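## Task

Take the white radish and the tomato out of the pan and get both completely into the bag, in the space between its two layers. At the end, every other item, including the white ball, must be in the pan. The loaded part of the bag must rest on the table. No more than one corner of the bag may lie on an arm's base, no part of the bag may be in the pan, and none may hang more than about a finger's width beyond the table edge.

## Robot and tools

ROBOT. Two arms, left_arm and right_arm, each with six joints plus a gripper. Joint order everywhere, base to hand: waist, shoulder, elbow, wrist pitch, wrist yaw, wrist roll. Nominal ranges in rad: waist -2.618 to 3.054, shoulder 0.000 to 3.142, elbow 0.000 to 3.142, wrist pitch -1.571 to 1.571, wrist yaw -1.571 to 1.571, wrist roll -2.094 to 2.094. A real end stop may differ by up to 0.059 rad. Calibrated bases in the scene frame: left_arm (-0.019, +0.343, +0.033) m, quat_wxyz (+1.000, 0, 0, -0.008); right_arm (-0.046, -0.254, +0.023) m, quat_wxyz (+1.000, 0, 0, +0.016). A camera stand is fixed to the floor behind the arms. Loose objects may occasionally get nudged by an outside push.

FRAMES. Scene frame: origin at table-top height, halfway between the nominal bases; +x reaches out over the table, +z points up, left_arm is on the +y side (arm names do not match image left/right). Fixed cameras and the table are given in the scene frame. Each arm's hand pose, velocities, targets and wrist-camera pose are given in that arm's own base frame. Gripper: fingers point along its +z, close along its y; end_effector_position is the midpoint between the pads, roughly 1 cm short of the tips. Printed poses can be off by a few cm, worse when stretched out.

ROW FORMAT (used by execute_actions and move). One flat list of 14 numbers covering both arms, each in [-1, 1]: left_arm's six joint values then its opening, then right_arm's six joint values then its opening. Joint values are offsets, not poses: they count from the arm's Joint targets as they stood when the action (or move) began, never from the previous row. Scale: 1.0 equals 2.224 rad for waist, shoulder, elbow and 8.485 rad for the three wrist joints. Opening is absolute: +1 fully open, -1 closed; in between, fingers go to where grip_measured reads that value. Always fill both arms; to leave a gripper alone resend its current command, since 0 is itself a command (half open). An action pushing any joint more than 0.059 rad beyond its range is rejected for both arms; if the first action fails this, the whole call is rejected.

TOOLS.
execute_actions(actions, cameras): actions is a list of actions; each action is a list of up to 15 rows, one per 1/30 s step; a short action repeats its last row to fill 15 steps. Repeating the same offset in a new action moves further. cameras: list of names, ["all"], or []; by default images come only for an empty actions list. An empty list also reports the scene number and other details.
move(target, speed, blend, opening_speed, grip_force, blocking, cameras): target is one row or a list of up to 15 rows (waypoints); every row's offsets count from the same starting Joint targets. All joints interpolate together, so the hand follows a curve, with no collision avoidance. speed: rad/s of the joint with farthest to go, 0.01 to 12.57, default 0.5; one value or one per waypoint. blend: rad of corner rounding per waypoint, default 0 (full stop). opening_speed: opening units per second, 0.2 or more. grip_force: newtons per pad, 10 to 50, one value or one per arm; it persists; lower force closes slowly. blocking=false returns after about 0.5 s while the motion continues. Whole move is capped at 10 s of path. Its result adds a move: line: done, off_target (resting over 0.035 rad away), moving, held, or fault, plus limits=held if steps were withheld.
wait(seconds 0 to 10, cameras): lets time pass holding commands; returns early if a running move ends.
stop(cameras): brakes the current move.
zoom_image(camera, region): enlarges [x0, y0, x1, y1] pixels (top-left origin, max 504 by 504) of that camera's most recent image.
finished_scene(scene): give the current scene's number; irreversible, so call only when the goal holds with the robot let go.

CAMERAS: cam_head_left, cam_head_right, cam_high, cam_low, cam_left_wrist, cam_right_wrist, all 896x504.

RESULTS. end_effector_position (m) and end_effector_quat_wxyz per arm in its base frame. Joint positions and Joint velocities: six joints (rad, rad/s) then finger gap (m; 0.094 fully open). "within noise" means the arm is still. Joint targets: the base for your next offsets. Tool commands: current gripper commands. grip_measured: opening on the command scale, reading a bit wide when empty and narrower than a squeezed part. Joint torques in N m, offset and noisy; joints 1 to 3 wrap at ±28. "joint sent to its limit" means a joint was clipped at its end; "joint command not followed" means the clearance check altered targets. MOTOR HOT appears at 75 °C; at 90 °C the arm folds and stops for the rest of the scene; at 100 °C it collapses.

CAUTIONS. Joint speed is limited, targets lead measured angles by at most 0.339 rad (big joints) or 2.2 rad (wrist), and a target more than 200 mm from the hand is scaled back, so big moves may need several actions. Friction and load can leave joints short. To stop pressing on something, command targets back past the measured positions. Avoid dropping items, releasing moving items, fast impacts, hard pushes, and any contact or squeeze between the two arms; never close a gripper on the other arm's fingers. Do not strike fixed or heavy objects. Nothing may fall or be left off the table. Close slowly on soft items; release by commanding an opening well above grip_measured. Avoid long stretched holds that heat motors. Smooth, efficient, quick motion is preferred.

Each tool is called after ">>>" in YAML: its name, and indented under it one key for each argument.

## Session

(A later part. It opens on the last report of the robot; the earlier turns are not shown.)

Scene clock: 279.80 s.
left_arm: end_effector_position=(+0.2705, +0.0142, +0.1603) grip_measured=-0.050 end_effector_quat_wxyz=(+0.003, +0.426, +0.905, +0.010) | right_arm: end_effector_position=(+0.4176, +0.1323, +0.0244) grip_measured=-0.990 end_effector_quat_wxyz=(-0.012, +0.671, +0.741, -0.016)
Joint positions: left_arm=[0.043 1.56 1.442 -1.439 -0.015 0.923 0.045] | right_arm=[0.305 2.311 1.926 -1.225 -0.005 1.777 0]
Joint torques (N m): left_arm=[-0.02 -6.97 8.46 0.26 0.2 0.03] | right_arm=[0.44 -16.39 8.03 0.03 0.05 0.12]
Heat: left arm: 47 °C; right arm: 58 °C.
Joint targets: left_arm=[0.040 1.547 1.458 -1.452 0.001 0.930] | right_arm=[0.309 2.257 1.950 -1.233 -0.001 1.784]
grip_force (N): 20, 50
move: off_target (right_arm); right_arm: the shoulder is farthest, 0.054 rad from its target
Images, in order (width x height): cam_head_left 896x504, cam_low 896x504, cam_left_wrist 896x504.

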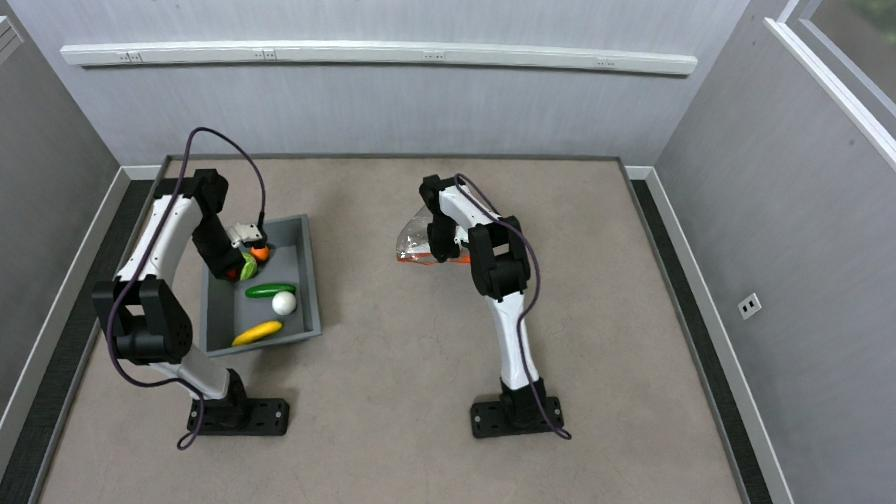

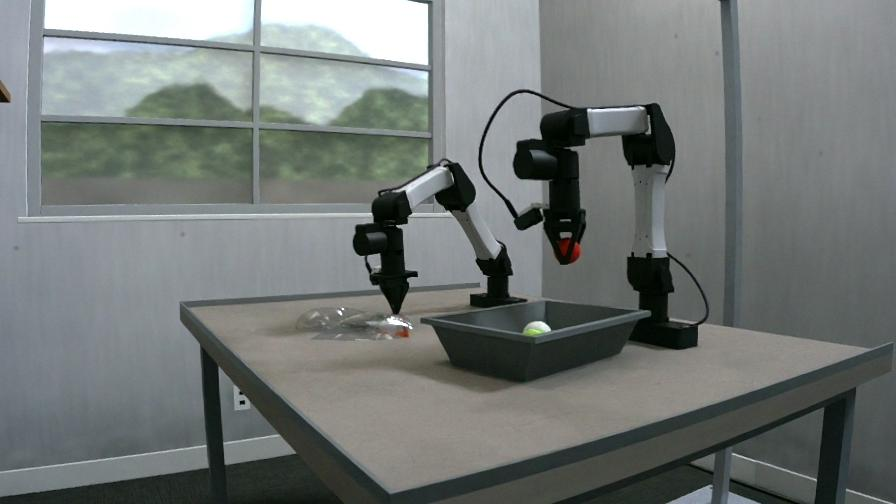

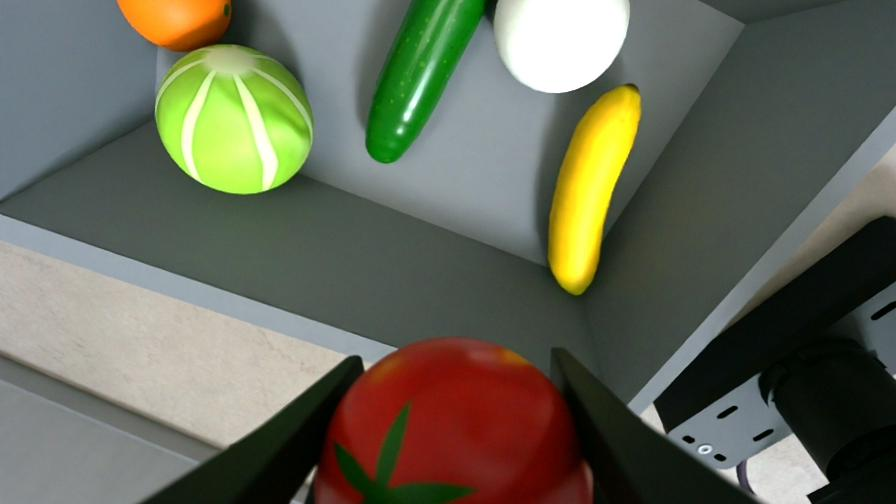

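>>> move:
  target:
    - [-0.4002,0.0238,-0.0261,0.0297,0,-0.1096,-0.25,-0.1425,0.0234,0.0913,-0.0295,-0.0814,-0.0433,-1]
    - [-0.5165,0.2839,-0.0846,0.2011,-0.0955,-0.2636,-0.25,-0.1425,0.0234,0.0913,-0.0295,-0.0814,-0.0433,-1]
  speed: [0.8,0.8]
  blend: 0.1
  cameras: ["cam_left_wrist","cam_right_wrist","cam_head_left","cam_low"]

>>> zoom_image:
  camera: "cam_head_left"
  region: [360, 160, 520, 300]

>>> zoom_image:
  camera: "cam_low"
  region: [260, 200, 480, 350]

Scene clock: 286.70 s.
left_arm: end_effector_position=(+0.3467, -0.4151, +0.0643) grip_measured=-0.050 end_effector_quat_wxyz=(+0.472, -0.250, +0.804, -0.262) | right_arm: end_effector_position=(+0.4322, +0.1062, +0.1140) grip_measured=-0.990 end_effector_quat_wxyz=(-0.248, +0.629, +0.701, +0.226)
Joint positions: left_arm=[-1.106 2.163 1.278 0.247 -0.794 -1.293 0.045] | right_arm=[-0.007 2.311 2.127 -1.475 -0.679 1.424 0]
Joint torques (N m): left_arm=[-0.01 -9.91 6.15 1.97 -0.44 -0.13] | right_arm=[-0.01 -11.79 8.25 -0.04 -0.43 -0.02]
Heat: left arm: 45 °C; right arm: 60 °C.
Joint targets: left_arm=[-1.109 2.179 1.270 0.255 -0.810 -1.306] | right_arm=[-0.008 2.309 2.152 -1.484 -0.691 1.416]
grip_force (N): 20, 50
move: done
Images, in order (width x height): cam_head_left 896x504, cam_low 896x504, cam_left_wrist 896x504, cam_right_wrist 896x504.

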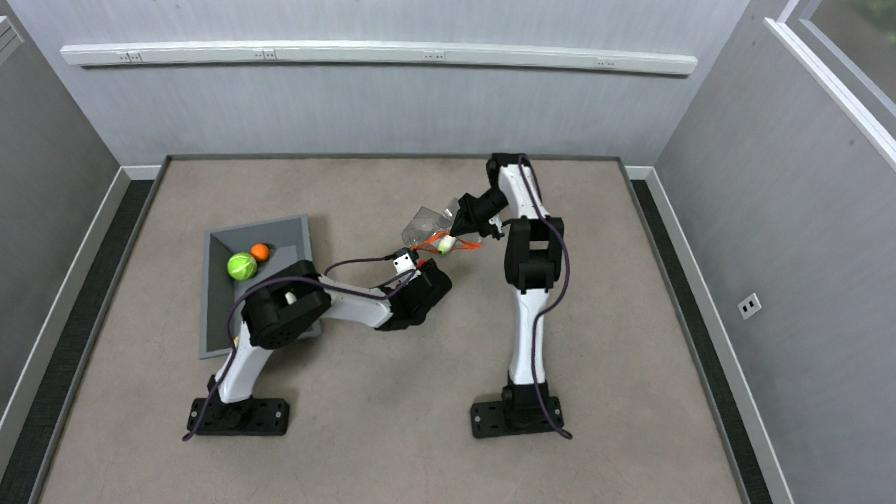

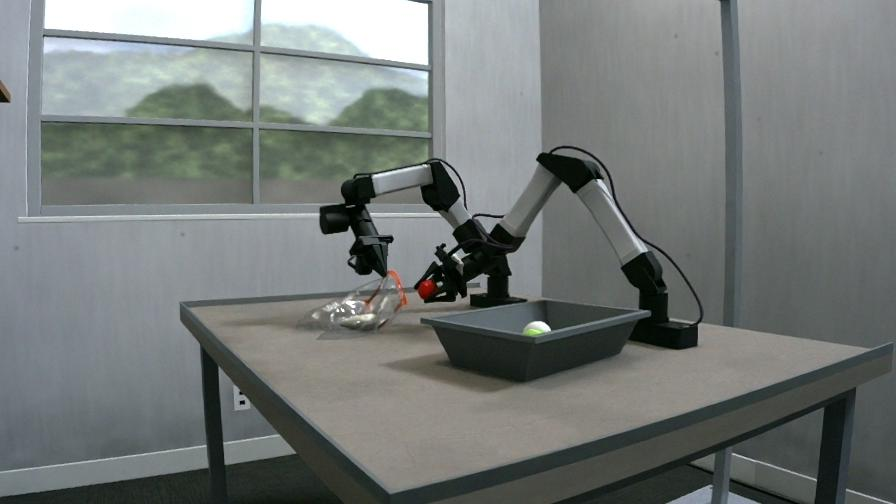

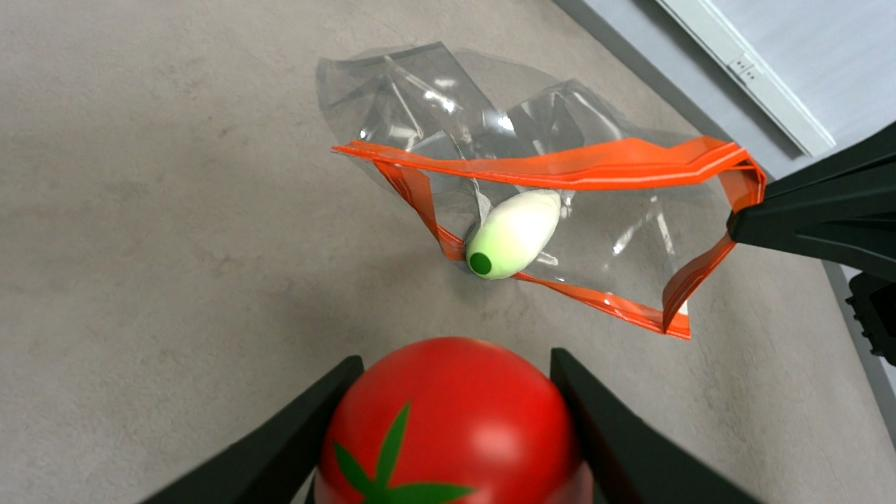

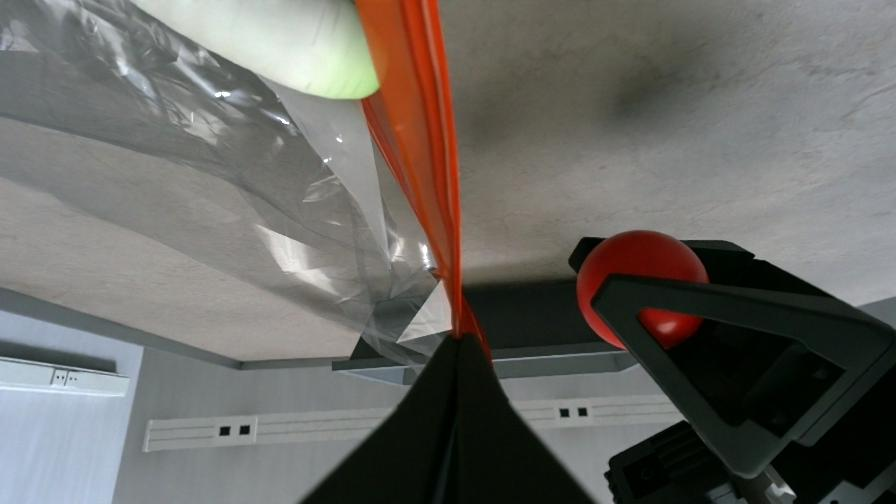

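Scaled by 3.150 from the camera's 896x504 image, which has a finer 1280x720 frame.

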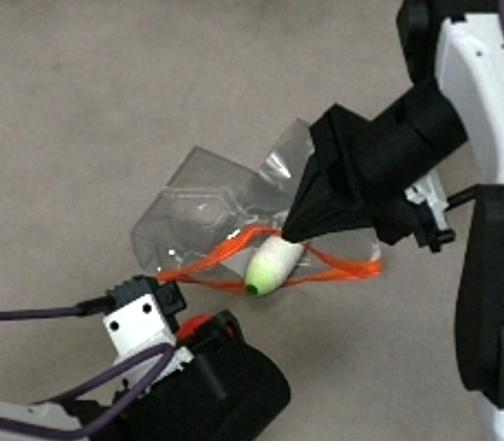

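Scaled by 2.291 from the camera's 896x504 image, which has a finer 1280x720 frame.

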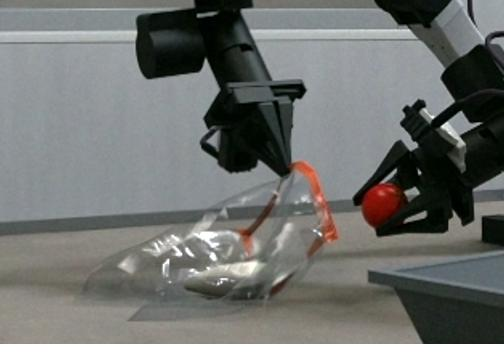

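>>> move:
  target: [0.1182,0.1551,0.2373,-0.0071,0.0255,0.0222,-0.25,0,0,0,0,0,0,-1]
  speed: 0.4
  cameras: ["cam_left_wrist","cam_right_wrist","cam_head_left","cam_low"]

>>> zoom_image:
  camera: "cam_head_left"
  region: [360, 160, 520, 300]

>>> zoom_image:
  camera: "cam_low"
  region: [260, 200, 480, 350]

Scene clock: 290.93 s.
left_arm: end_effector_position=(+0.5008, -0.4150, +0.0477) grip_measured=-0.050 end_effector_quat_wxyz=(+0.481, -0.267, +0.794, -0.258) | right_arm: end_effector_position=(+0.4322, +0.1062, +0.1140) grip_measured=-0.990 end_effector_quat_wxyz=(-0.248, +0.629, +0.701, +0.226)
Joint positions: left_arm=[-0.846 2.498 1.773 0.209 -0.611 -1.131 0.045] | right_arm=[-0.007 2.311 2.127 -1.475 -0.679 1.424 0]
Joint torques (N m): left_arm=[0.28 -12 10.14 1.94 -0.04 0.1] | right_arm=[-0.03 -11.78 8.24 -0.03 -0.43 -0.03]
Heat: left arm: 46 °C; right arm: 60 °C.
Joint targets: left_arm=[-0.846 2.524 1.797 0.194 -0.594 -1.118] | right_arm=[-0.008 2.309 2.152 -1.484 -0.691 1.416]
grip_force (N): 20, 50
move: done
Images, in order (width x height): cam_head_left 896x504, cam_low 896x504, cam_left_wrist 896x504, cam_right_wrist 896x504.

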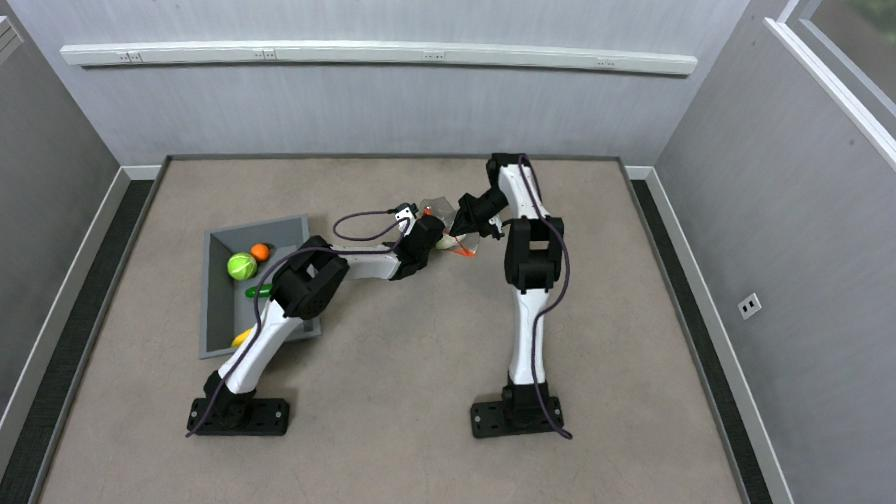

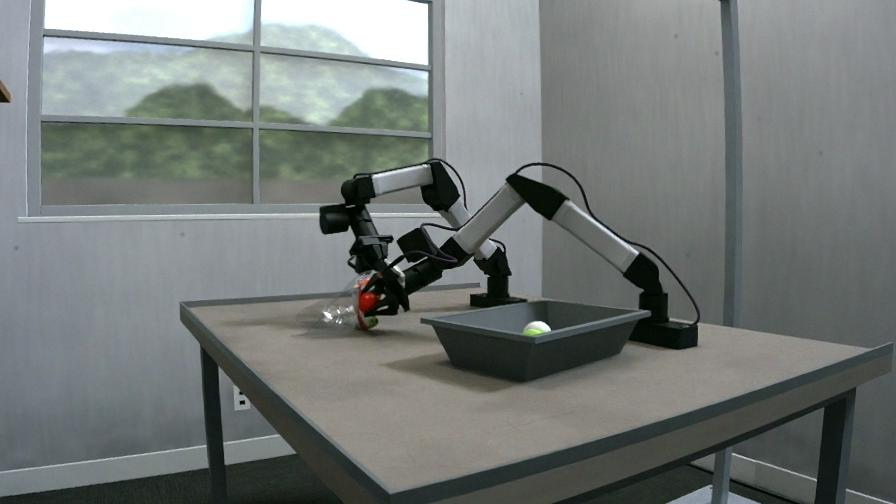

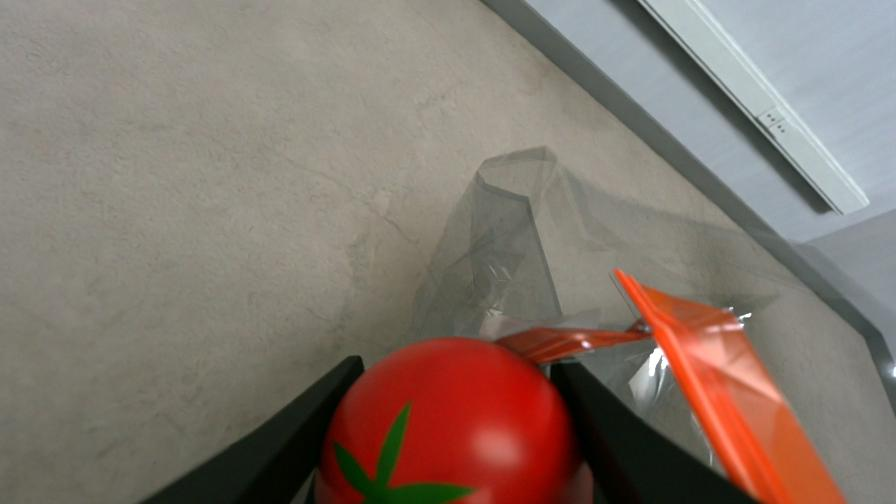

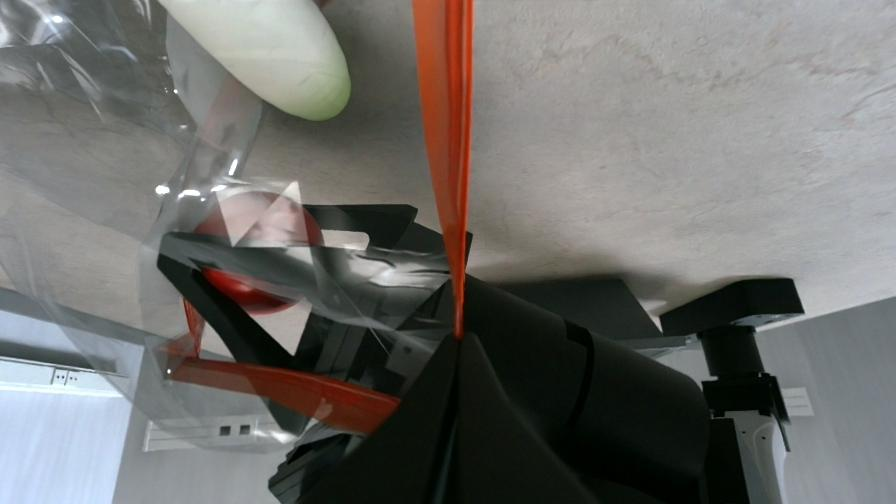

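Scaled by 3.150 from the camera's 896x504 image, which has a finer 1280x720 frame.

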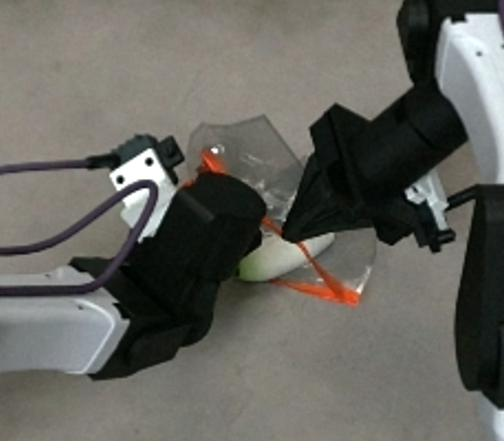

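Scaled by 2.291 from the camera's 896x504 image, which has a finer 1280x720 frame.

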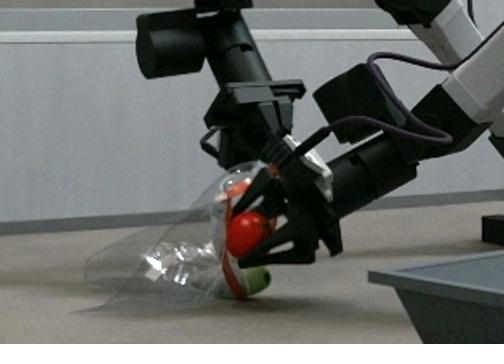

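>>> move:
  target:
    - [-0.0827,-0.1086,-0.1661,0.005,-0.0179,-0.0155,-0.25,0,0,0,0,0,0,-1]
    - [-0.0827,-0.1086,-0.1661,0.005,-0.0179,-0.0155,-0.25,0,-0.031,0.0074,-0.001,0,0.0146,-1]
  speed: 0.5
  blend: 0.1
  cameras: ["cam_left_wrist","cam_right_wrist","cam_head_left","cam_low"]

>>> zoom_image:
  camera: "cam_head_left"
  region: [360, 160, 520, 300]

>>> zoom_image:
  camera: "cam_low"
  region: [260, 200, 480, 350]

Scene clock: 294.20 s.
left_arm: end_effector_position=(+0.3909, -0.4230, +0.0336) grip_measured=-0.050 end_effector_quat_wxyz=(+0.466, -0.245, +0.816, -0.240) | right_arm: end_effector_position=(+0.4337, +0.1062, +0.1234) grip_measured=-0.990 end_effector_quat_wxyz=(-0.253, +0.664, +0.669, +0.219)
Joint positions: left_arm=[-1.028 2.318 1.439 0.23 -0.73 -1.237 0.045] | right_arm=[-0.007 2.298 2.144 -1.483 -0.679 1.532 0]
Joint torques (N m): left_arm=[-0.02 -15.06 5.94 1.99 -0.42 -0.13] | right_arm=[-0.01 -16.66 8.18 0 -0.43 0.14]
Heat: left arm: 47 °C; right arm: 60 °C.
Joint targets: left_arm=[-1.030 2.282 1.428 0.237 -0.745 -1.249] | right_arm=[-0.008 2.240 2.169 -1.492 -0.691 1.540]
grip_force (N): 20, 50
move: off_target (right_arm); blend cut to 0.0619 rad at target 1; right_arm: the shoulder is farthest, 0.058 rad from its target
Images, in order (width x height): cam_head_left 896x504, cam_low 896x504, cam_left_wrist 896x504, cam_right_wrist 896x504.

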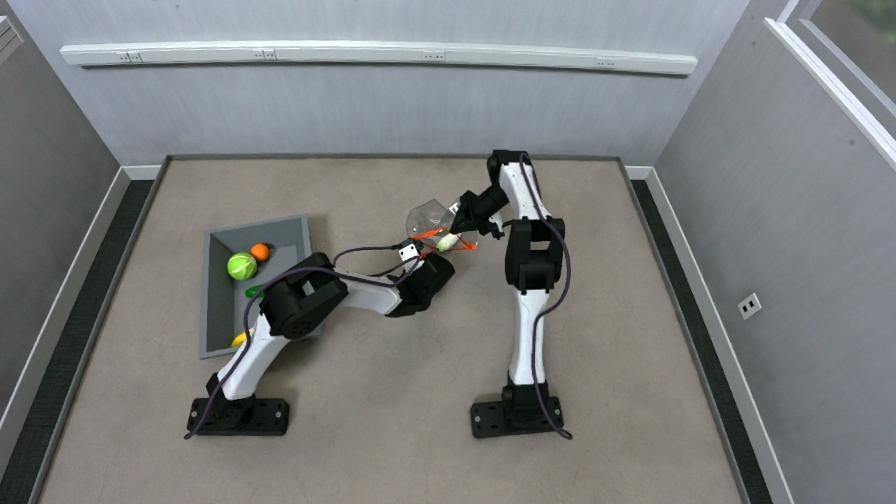

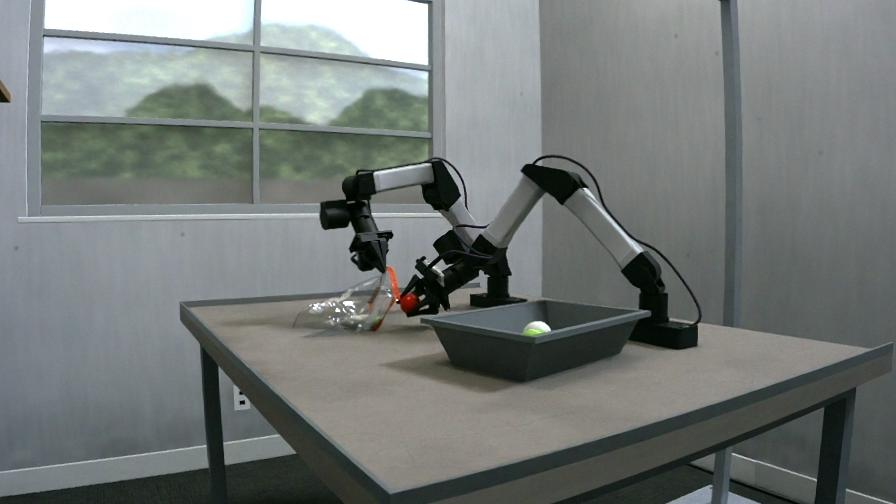

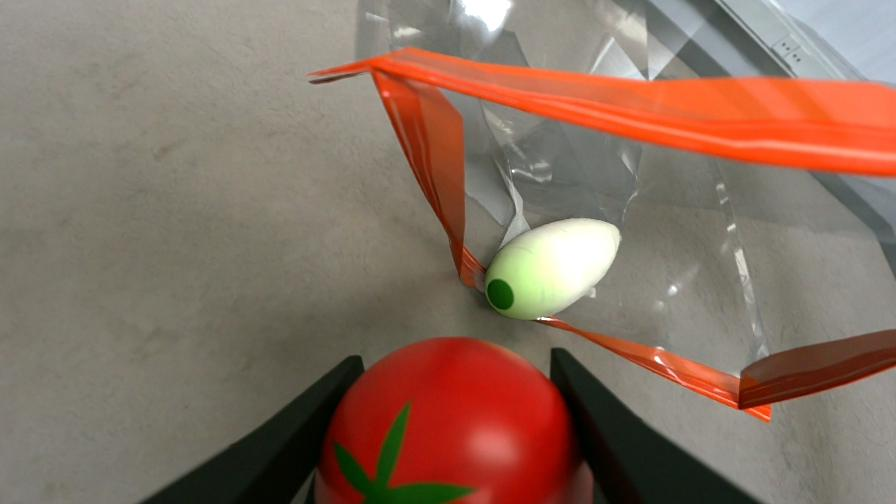

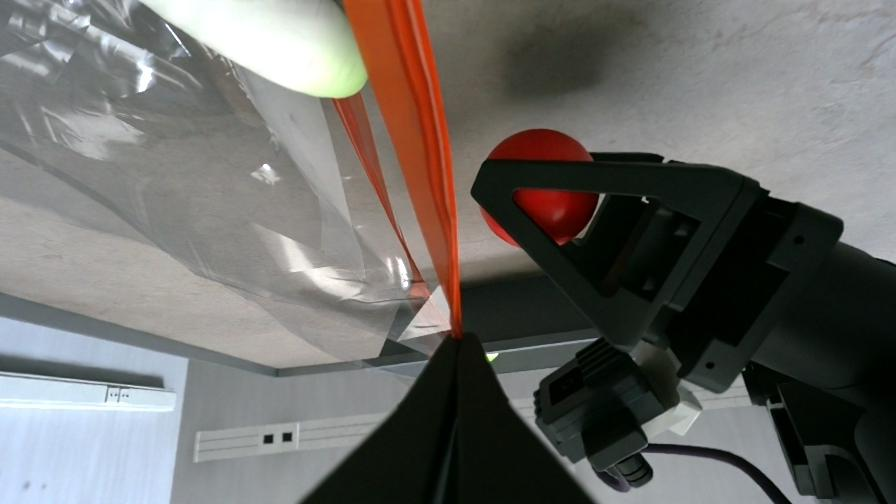

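Scaled by 3.150 from the camera's 896x504 image, which has a finer 1280x720 frame.

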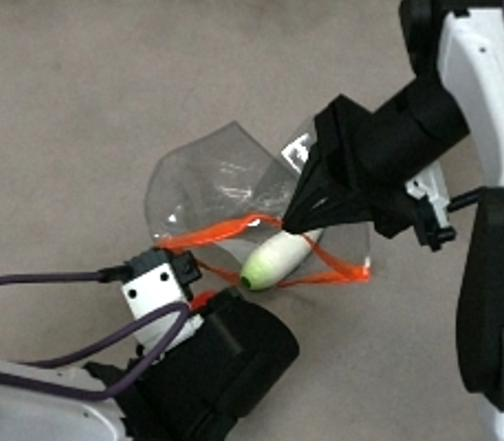

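Scaled by 2.291 from the camera's 896x504 image, which has a finer 1280x720 frame.

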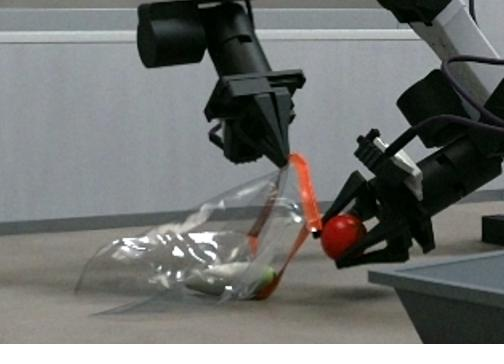

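>>> move:
  target: [-0.0628,0.1108,0.1693,-0.0276,-0.0251,0.1679,-0.25,0,-0.0225,0,0,0,0,-1]
  speed: 0.9
  cameras: ["cam_left_wrist","cam_right_wrist","cam_head_left","cam_low"]

>>> zoom_image:
  camera: "cam_head_left"
  region: [360, 160, 520, 300]

Scene clock: 298.57 s.
left_arm: end_effector_position=(+0.3610, -0.4873, +0.0402) grip_measured=-0.050 end_effector_quat_wxyz=(+0.526, +0.349, +0.754, +0.181) | right_arm: end_effector_position=(+0.4326, +0.1062, +0.1437) grip_measured=-0.990 end_effector_quat_wxyz=(-0.236, +0.658, +0.675, +0.235)
Joint positions: left_arm=[-1.168 2.503 1.782 0.017 -0.943 0.162 0.045] | right_arm=[-0.007 2.249 2.144 -1.484 -0.679 1.533 0]
Joint torques (N m): left_arm=[0.03 -11.79 9.8 1.68 -0.48 0.01] | right_arm=[-0.03 -16.44 8.25 0.09 -0.43 0.14]
Heat: left arm: 48 °C; right arm: 62 °C.
Joint targets: left_arm=[-1.170 2.529 1.805 0.003 -0.958 0.175] | right_arm=[-0.008 2.190 2.169 -1.492 -0.691 1.540]
grip_force (N): 20, 50
move: off_target (right_arm); right_arm: the shoulder is farthest, 0.059 rad from its target
Images, in order (width x height): cam_head_left 896x504, cam_low 896x504, cam_left_wrist 896x504, cam_right_wrist 896x504.

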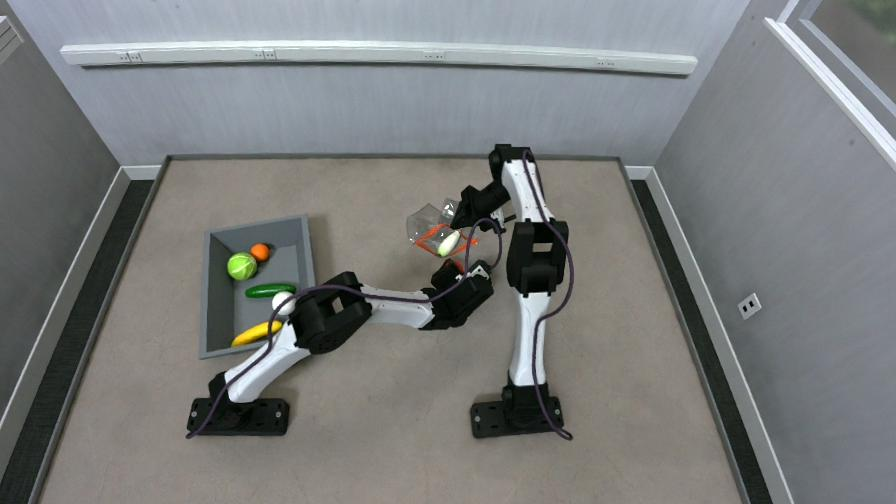

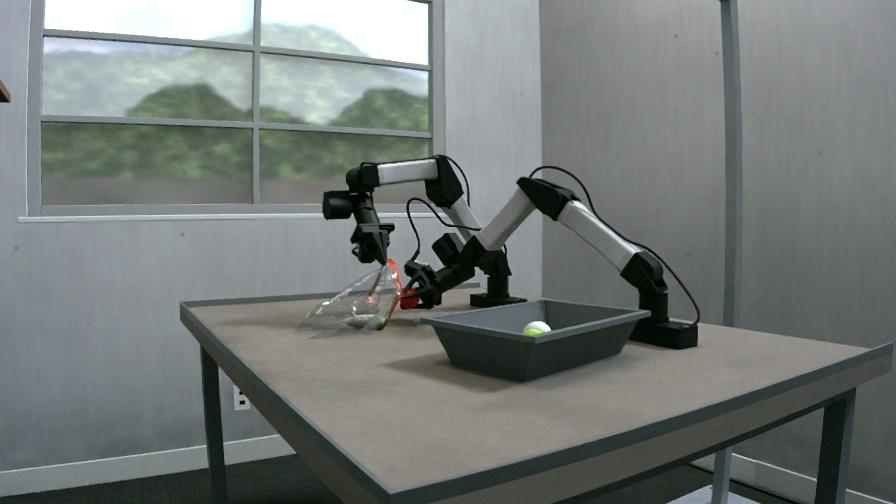

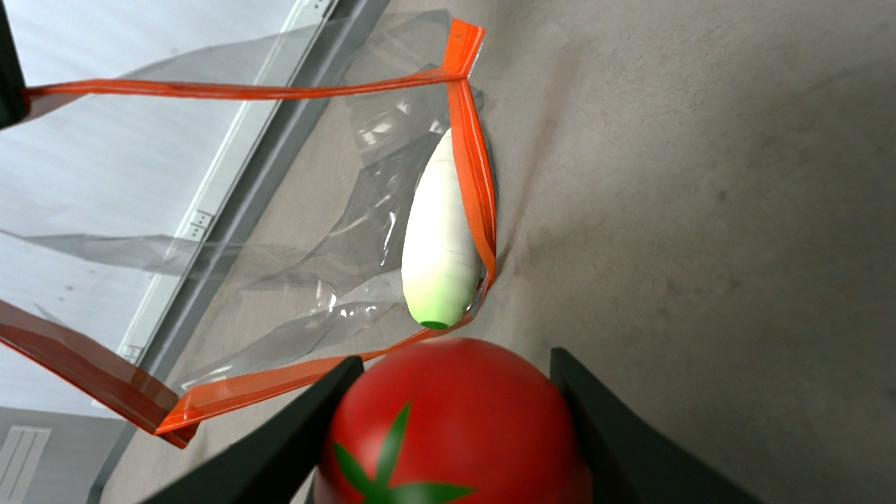

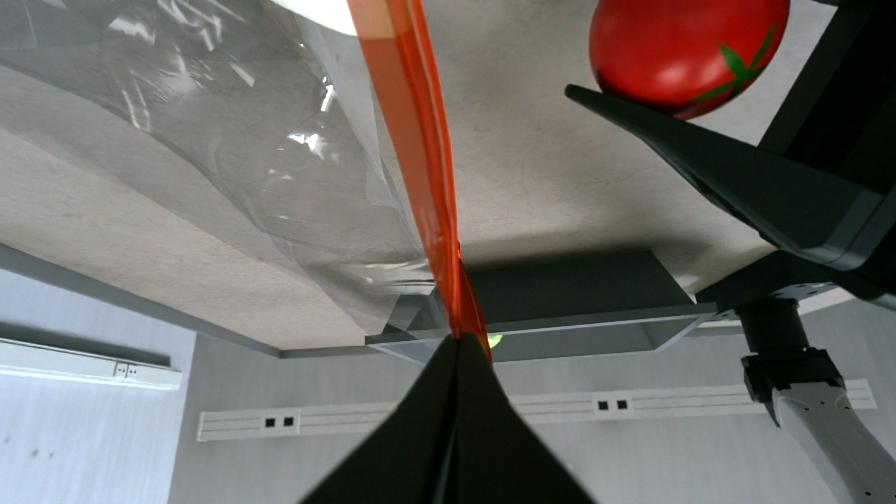

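Scaled by 3.150 from the camera's 896x504 image, which has a finer 1280x720 frame.

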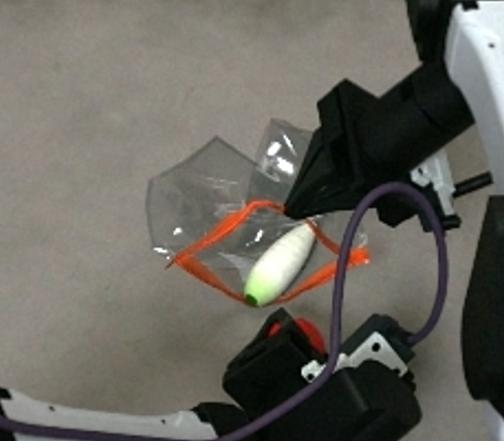

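>>> move:
  target:
    - [-0.0016,0.0286,0.0965,-0.0509,-0.0139,-0.226,-0.25,0,0,0,0,0,0,-1]
    - [0.0887,0.063,0.1238,-0.0198,0.0013,-0.1916,-0.25,0,0,0,0,0,0,-1]
  speed: [1.2,0.3]
  cameras: ["cam_left_wrist","cam_right_wrist","cam_head_left","cam_low"]

>>> zoom_image:
  camera: "cam_head_left"
  region: [360, 160, 520, 300]

>>> zoom_image:
  camera: "cam_low"
  region: [260, 200, 480, 350]

Scene clock: 303.97 s.
left_arm: end_effector_position=(+0.4644, -0.4275, +0.0357) grip_measured=-0.050 end_effector_quat_wxyz=(+0.521, -0.376, +0.745, -0.181) | right_arm: end_effector_position=(+0.4326, +0.1062, +0.1437) grip_measured=-0.990 end_effector_quat_wxyz=(-0.236, +0.658, +0.675, +0.235)
Joint positions: left_arm=[-0.973 2.641 2.056 -0.173 -0.964 -1.464 0.045] | right_arm=[-0.007 2.249 2.144 -1.484 -0.679 1.533 0]
Joint torques (N m): left_arm=[0.27 -12.57 9.99 1.77 -0.2 0.11] | right_arm=[-0.02 -16.5 8.25 0.09 -0.43 0.13]
Heat: left arm: 48 °C; right arm: 65 °C.
Joint targets: left_arm=[-0.973 2.669 2.080 -0.165 -0.947 -1.450] | right_arm=[-0.008 2.190 2.169 -1.492 -0.691 1.540]
grip_force (N): 20, 50
move: off_target (right_arm); right_arm: the shoulder is farthest, 0.059 rad from its target
Images, in order (width x height): cam_head_left 896x504, cam_low 896x504, cam_left_wrist 896x504, cam_right_wrist 896x504.

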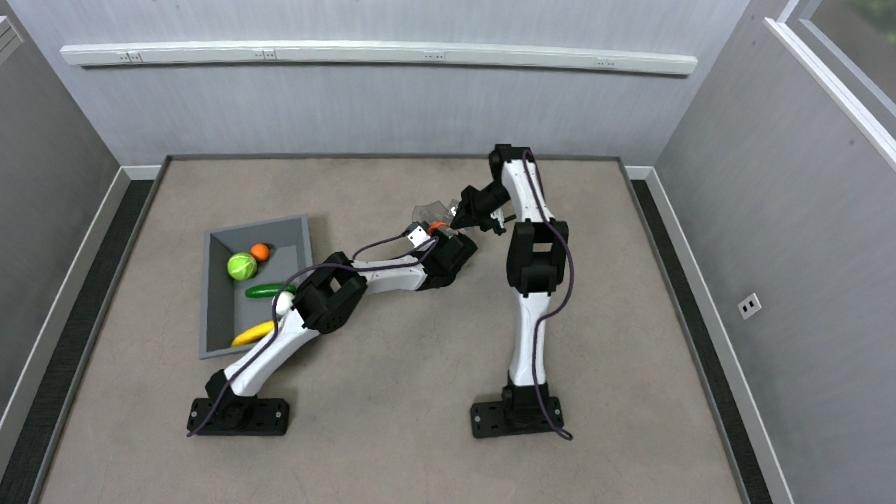

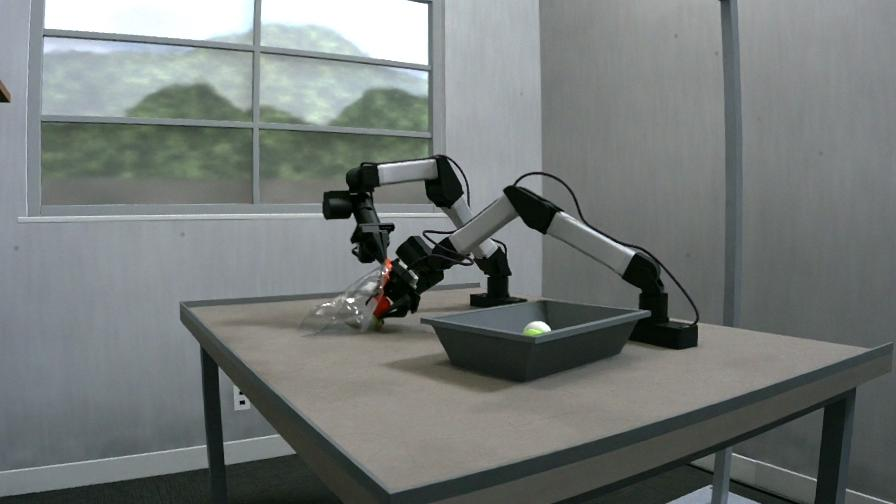

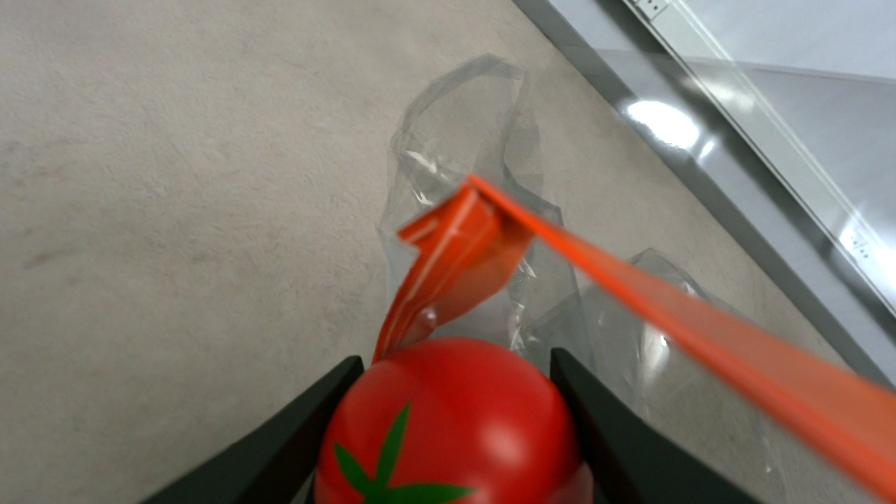

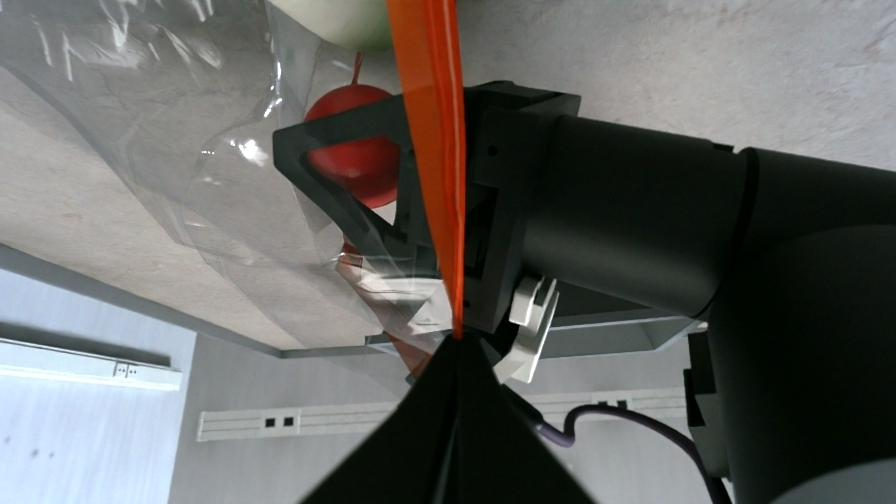

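Scaled by 3.150 from the camera's 896x504 image, which has a finer 1280x720 frame.

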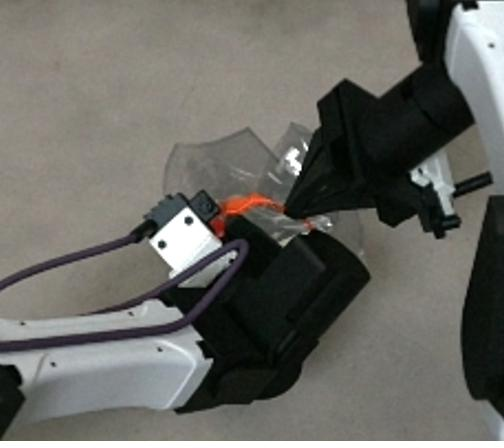

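Scaled by 2.291 from the camera's 896x504 image, which has a finer 1280x720 frame.

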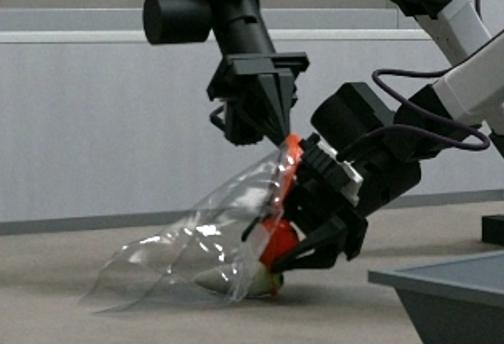

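>>> move:
  target: [0.0266,0.057,0.1018,-0.0058,0.0051,0.0073,-0.25,0,0,0,0,0,0,-1]
  speed: 0.3
  cameras: ["cam_left_wrist","cam_right_wrist","cam_head_left","cam_low"]

>>> zoom_image:
  camera: "cam_head_left"
  region: [360, 160, 520, 300]

>>> zoom_image:
  camera: "cam_low"
  region: [300, 220, 440, 350]

Scene clock: 305.40 s.
left_arm: end_effector_position=(+0.4861, -0.4334, +0.0385) grip_measured=-0.050 end_effector_quat_wxyz=(+0.522, -0.381, +0.738, -0.194) | right_arm: end_effector_position=(+0.4326, +0.1062, +0.1437) grip_measured=-0.990 end_effector_quat_wxyz=(-0.236, +0.658, +0.675, +0.235)
Joint positions: left_arm=[-0.946 2.709 2.181 -0.175 -0.944 -1.435 0.045] | right_arm=[-0.007 2.249 2.144 -1.484 -0.679 1.533 0]
Joint torques (N m): left_arm=[-0.01 -15.27 7.56 1.73 -0.35 -0.02] | right_arm=[-0.02 -16.47 8.24 0.09 -0.43 0.13]
Heat: left arm: 48 °C; right arm: 66 °C.
Joint targets: left_arm=[-0.949 2.708 2.178 -0.176 -0.944 -1.436] | right_arm=[-0.008 2.190 2.169 -1.492 -0.691 1.540]
grip_force (N): 20, 50
move: held (left_arm; a check stopped the path), off_target (right_arm); limits=held; left_arm: the elbow is farthest, 0.126 rad from its target; right_arm: the shoulder is farthest, 0.059 rad from its target
joint command not followed: on one or more control steps a check withheld the commanded joint targets of the left arm, and it was not sent them on those steps.
cause: the commanded joint targets, or the way to them, would bring a part of the robot too close to another arm (this arm's wrist (the part past the wrist pitch) and the right arm's fingers, 14 mm apart when this arm was first held).
Images, in order (width x height): cam_head_left 896x504, cam_low 896x504, cam_left_wrist 896x504, cam_right_wrist 896x504.

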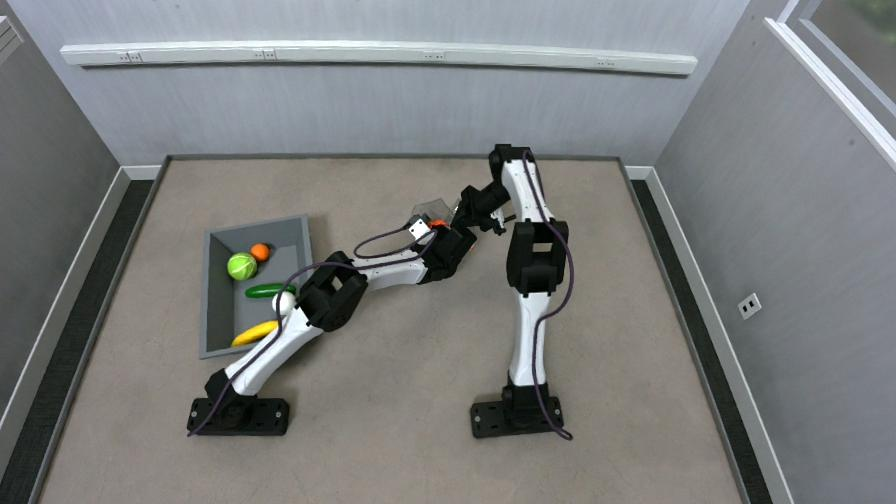

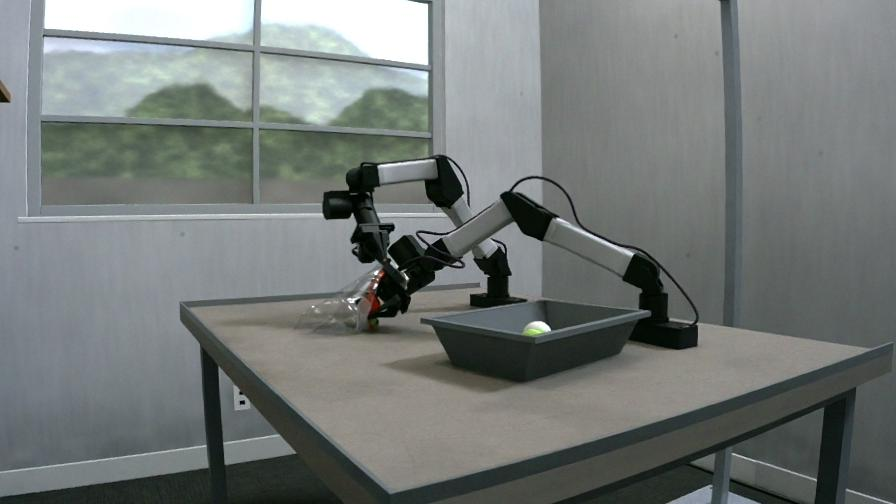

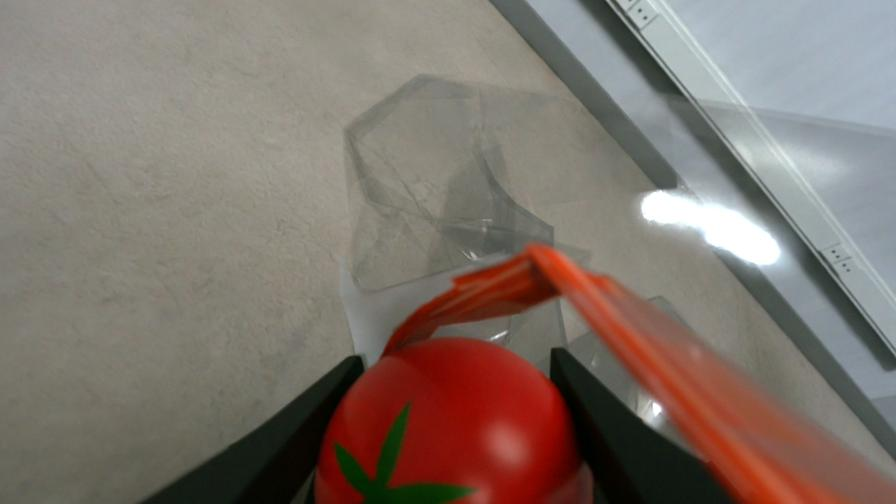

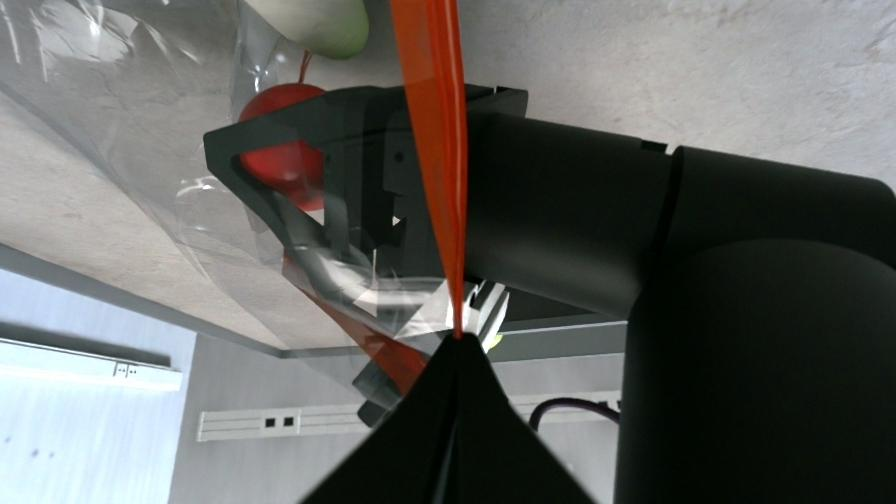

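Scaled by 3.150 from the camera's 896x504 image, which has a finer 1280x720 frame.

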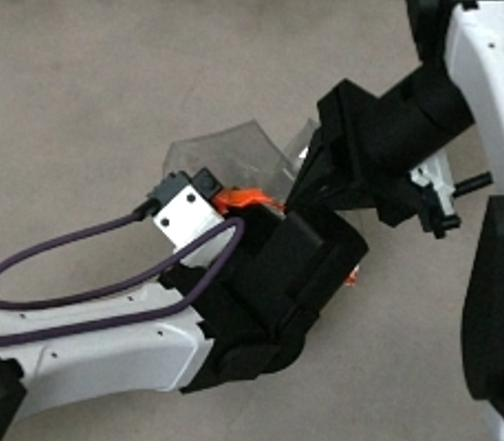

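Scaled by 3.600 from the camera's 896x504 image, which has a finer 1280x720 frame.

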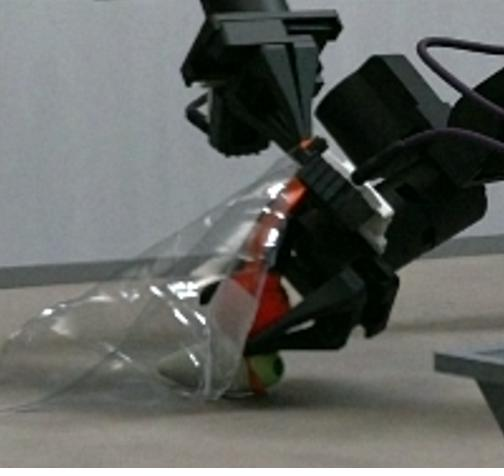

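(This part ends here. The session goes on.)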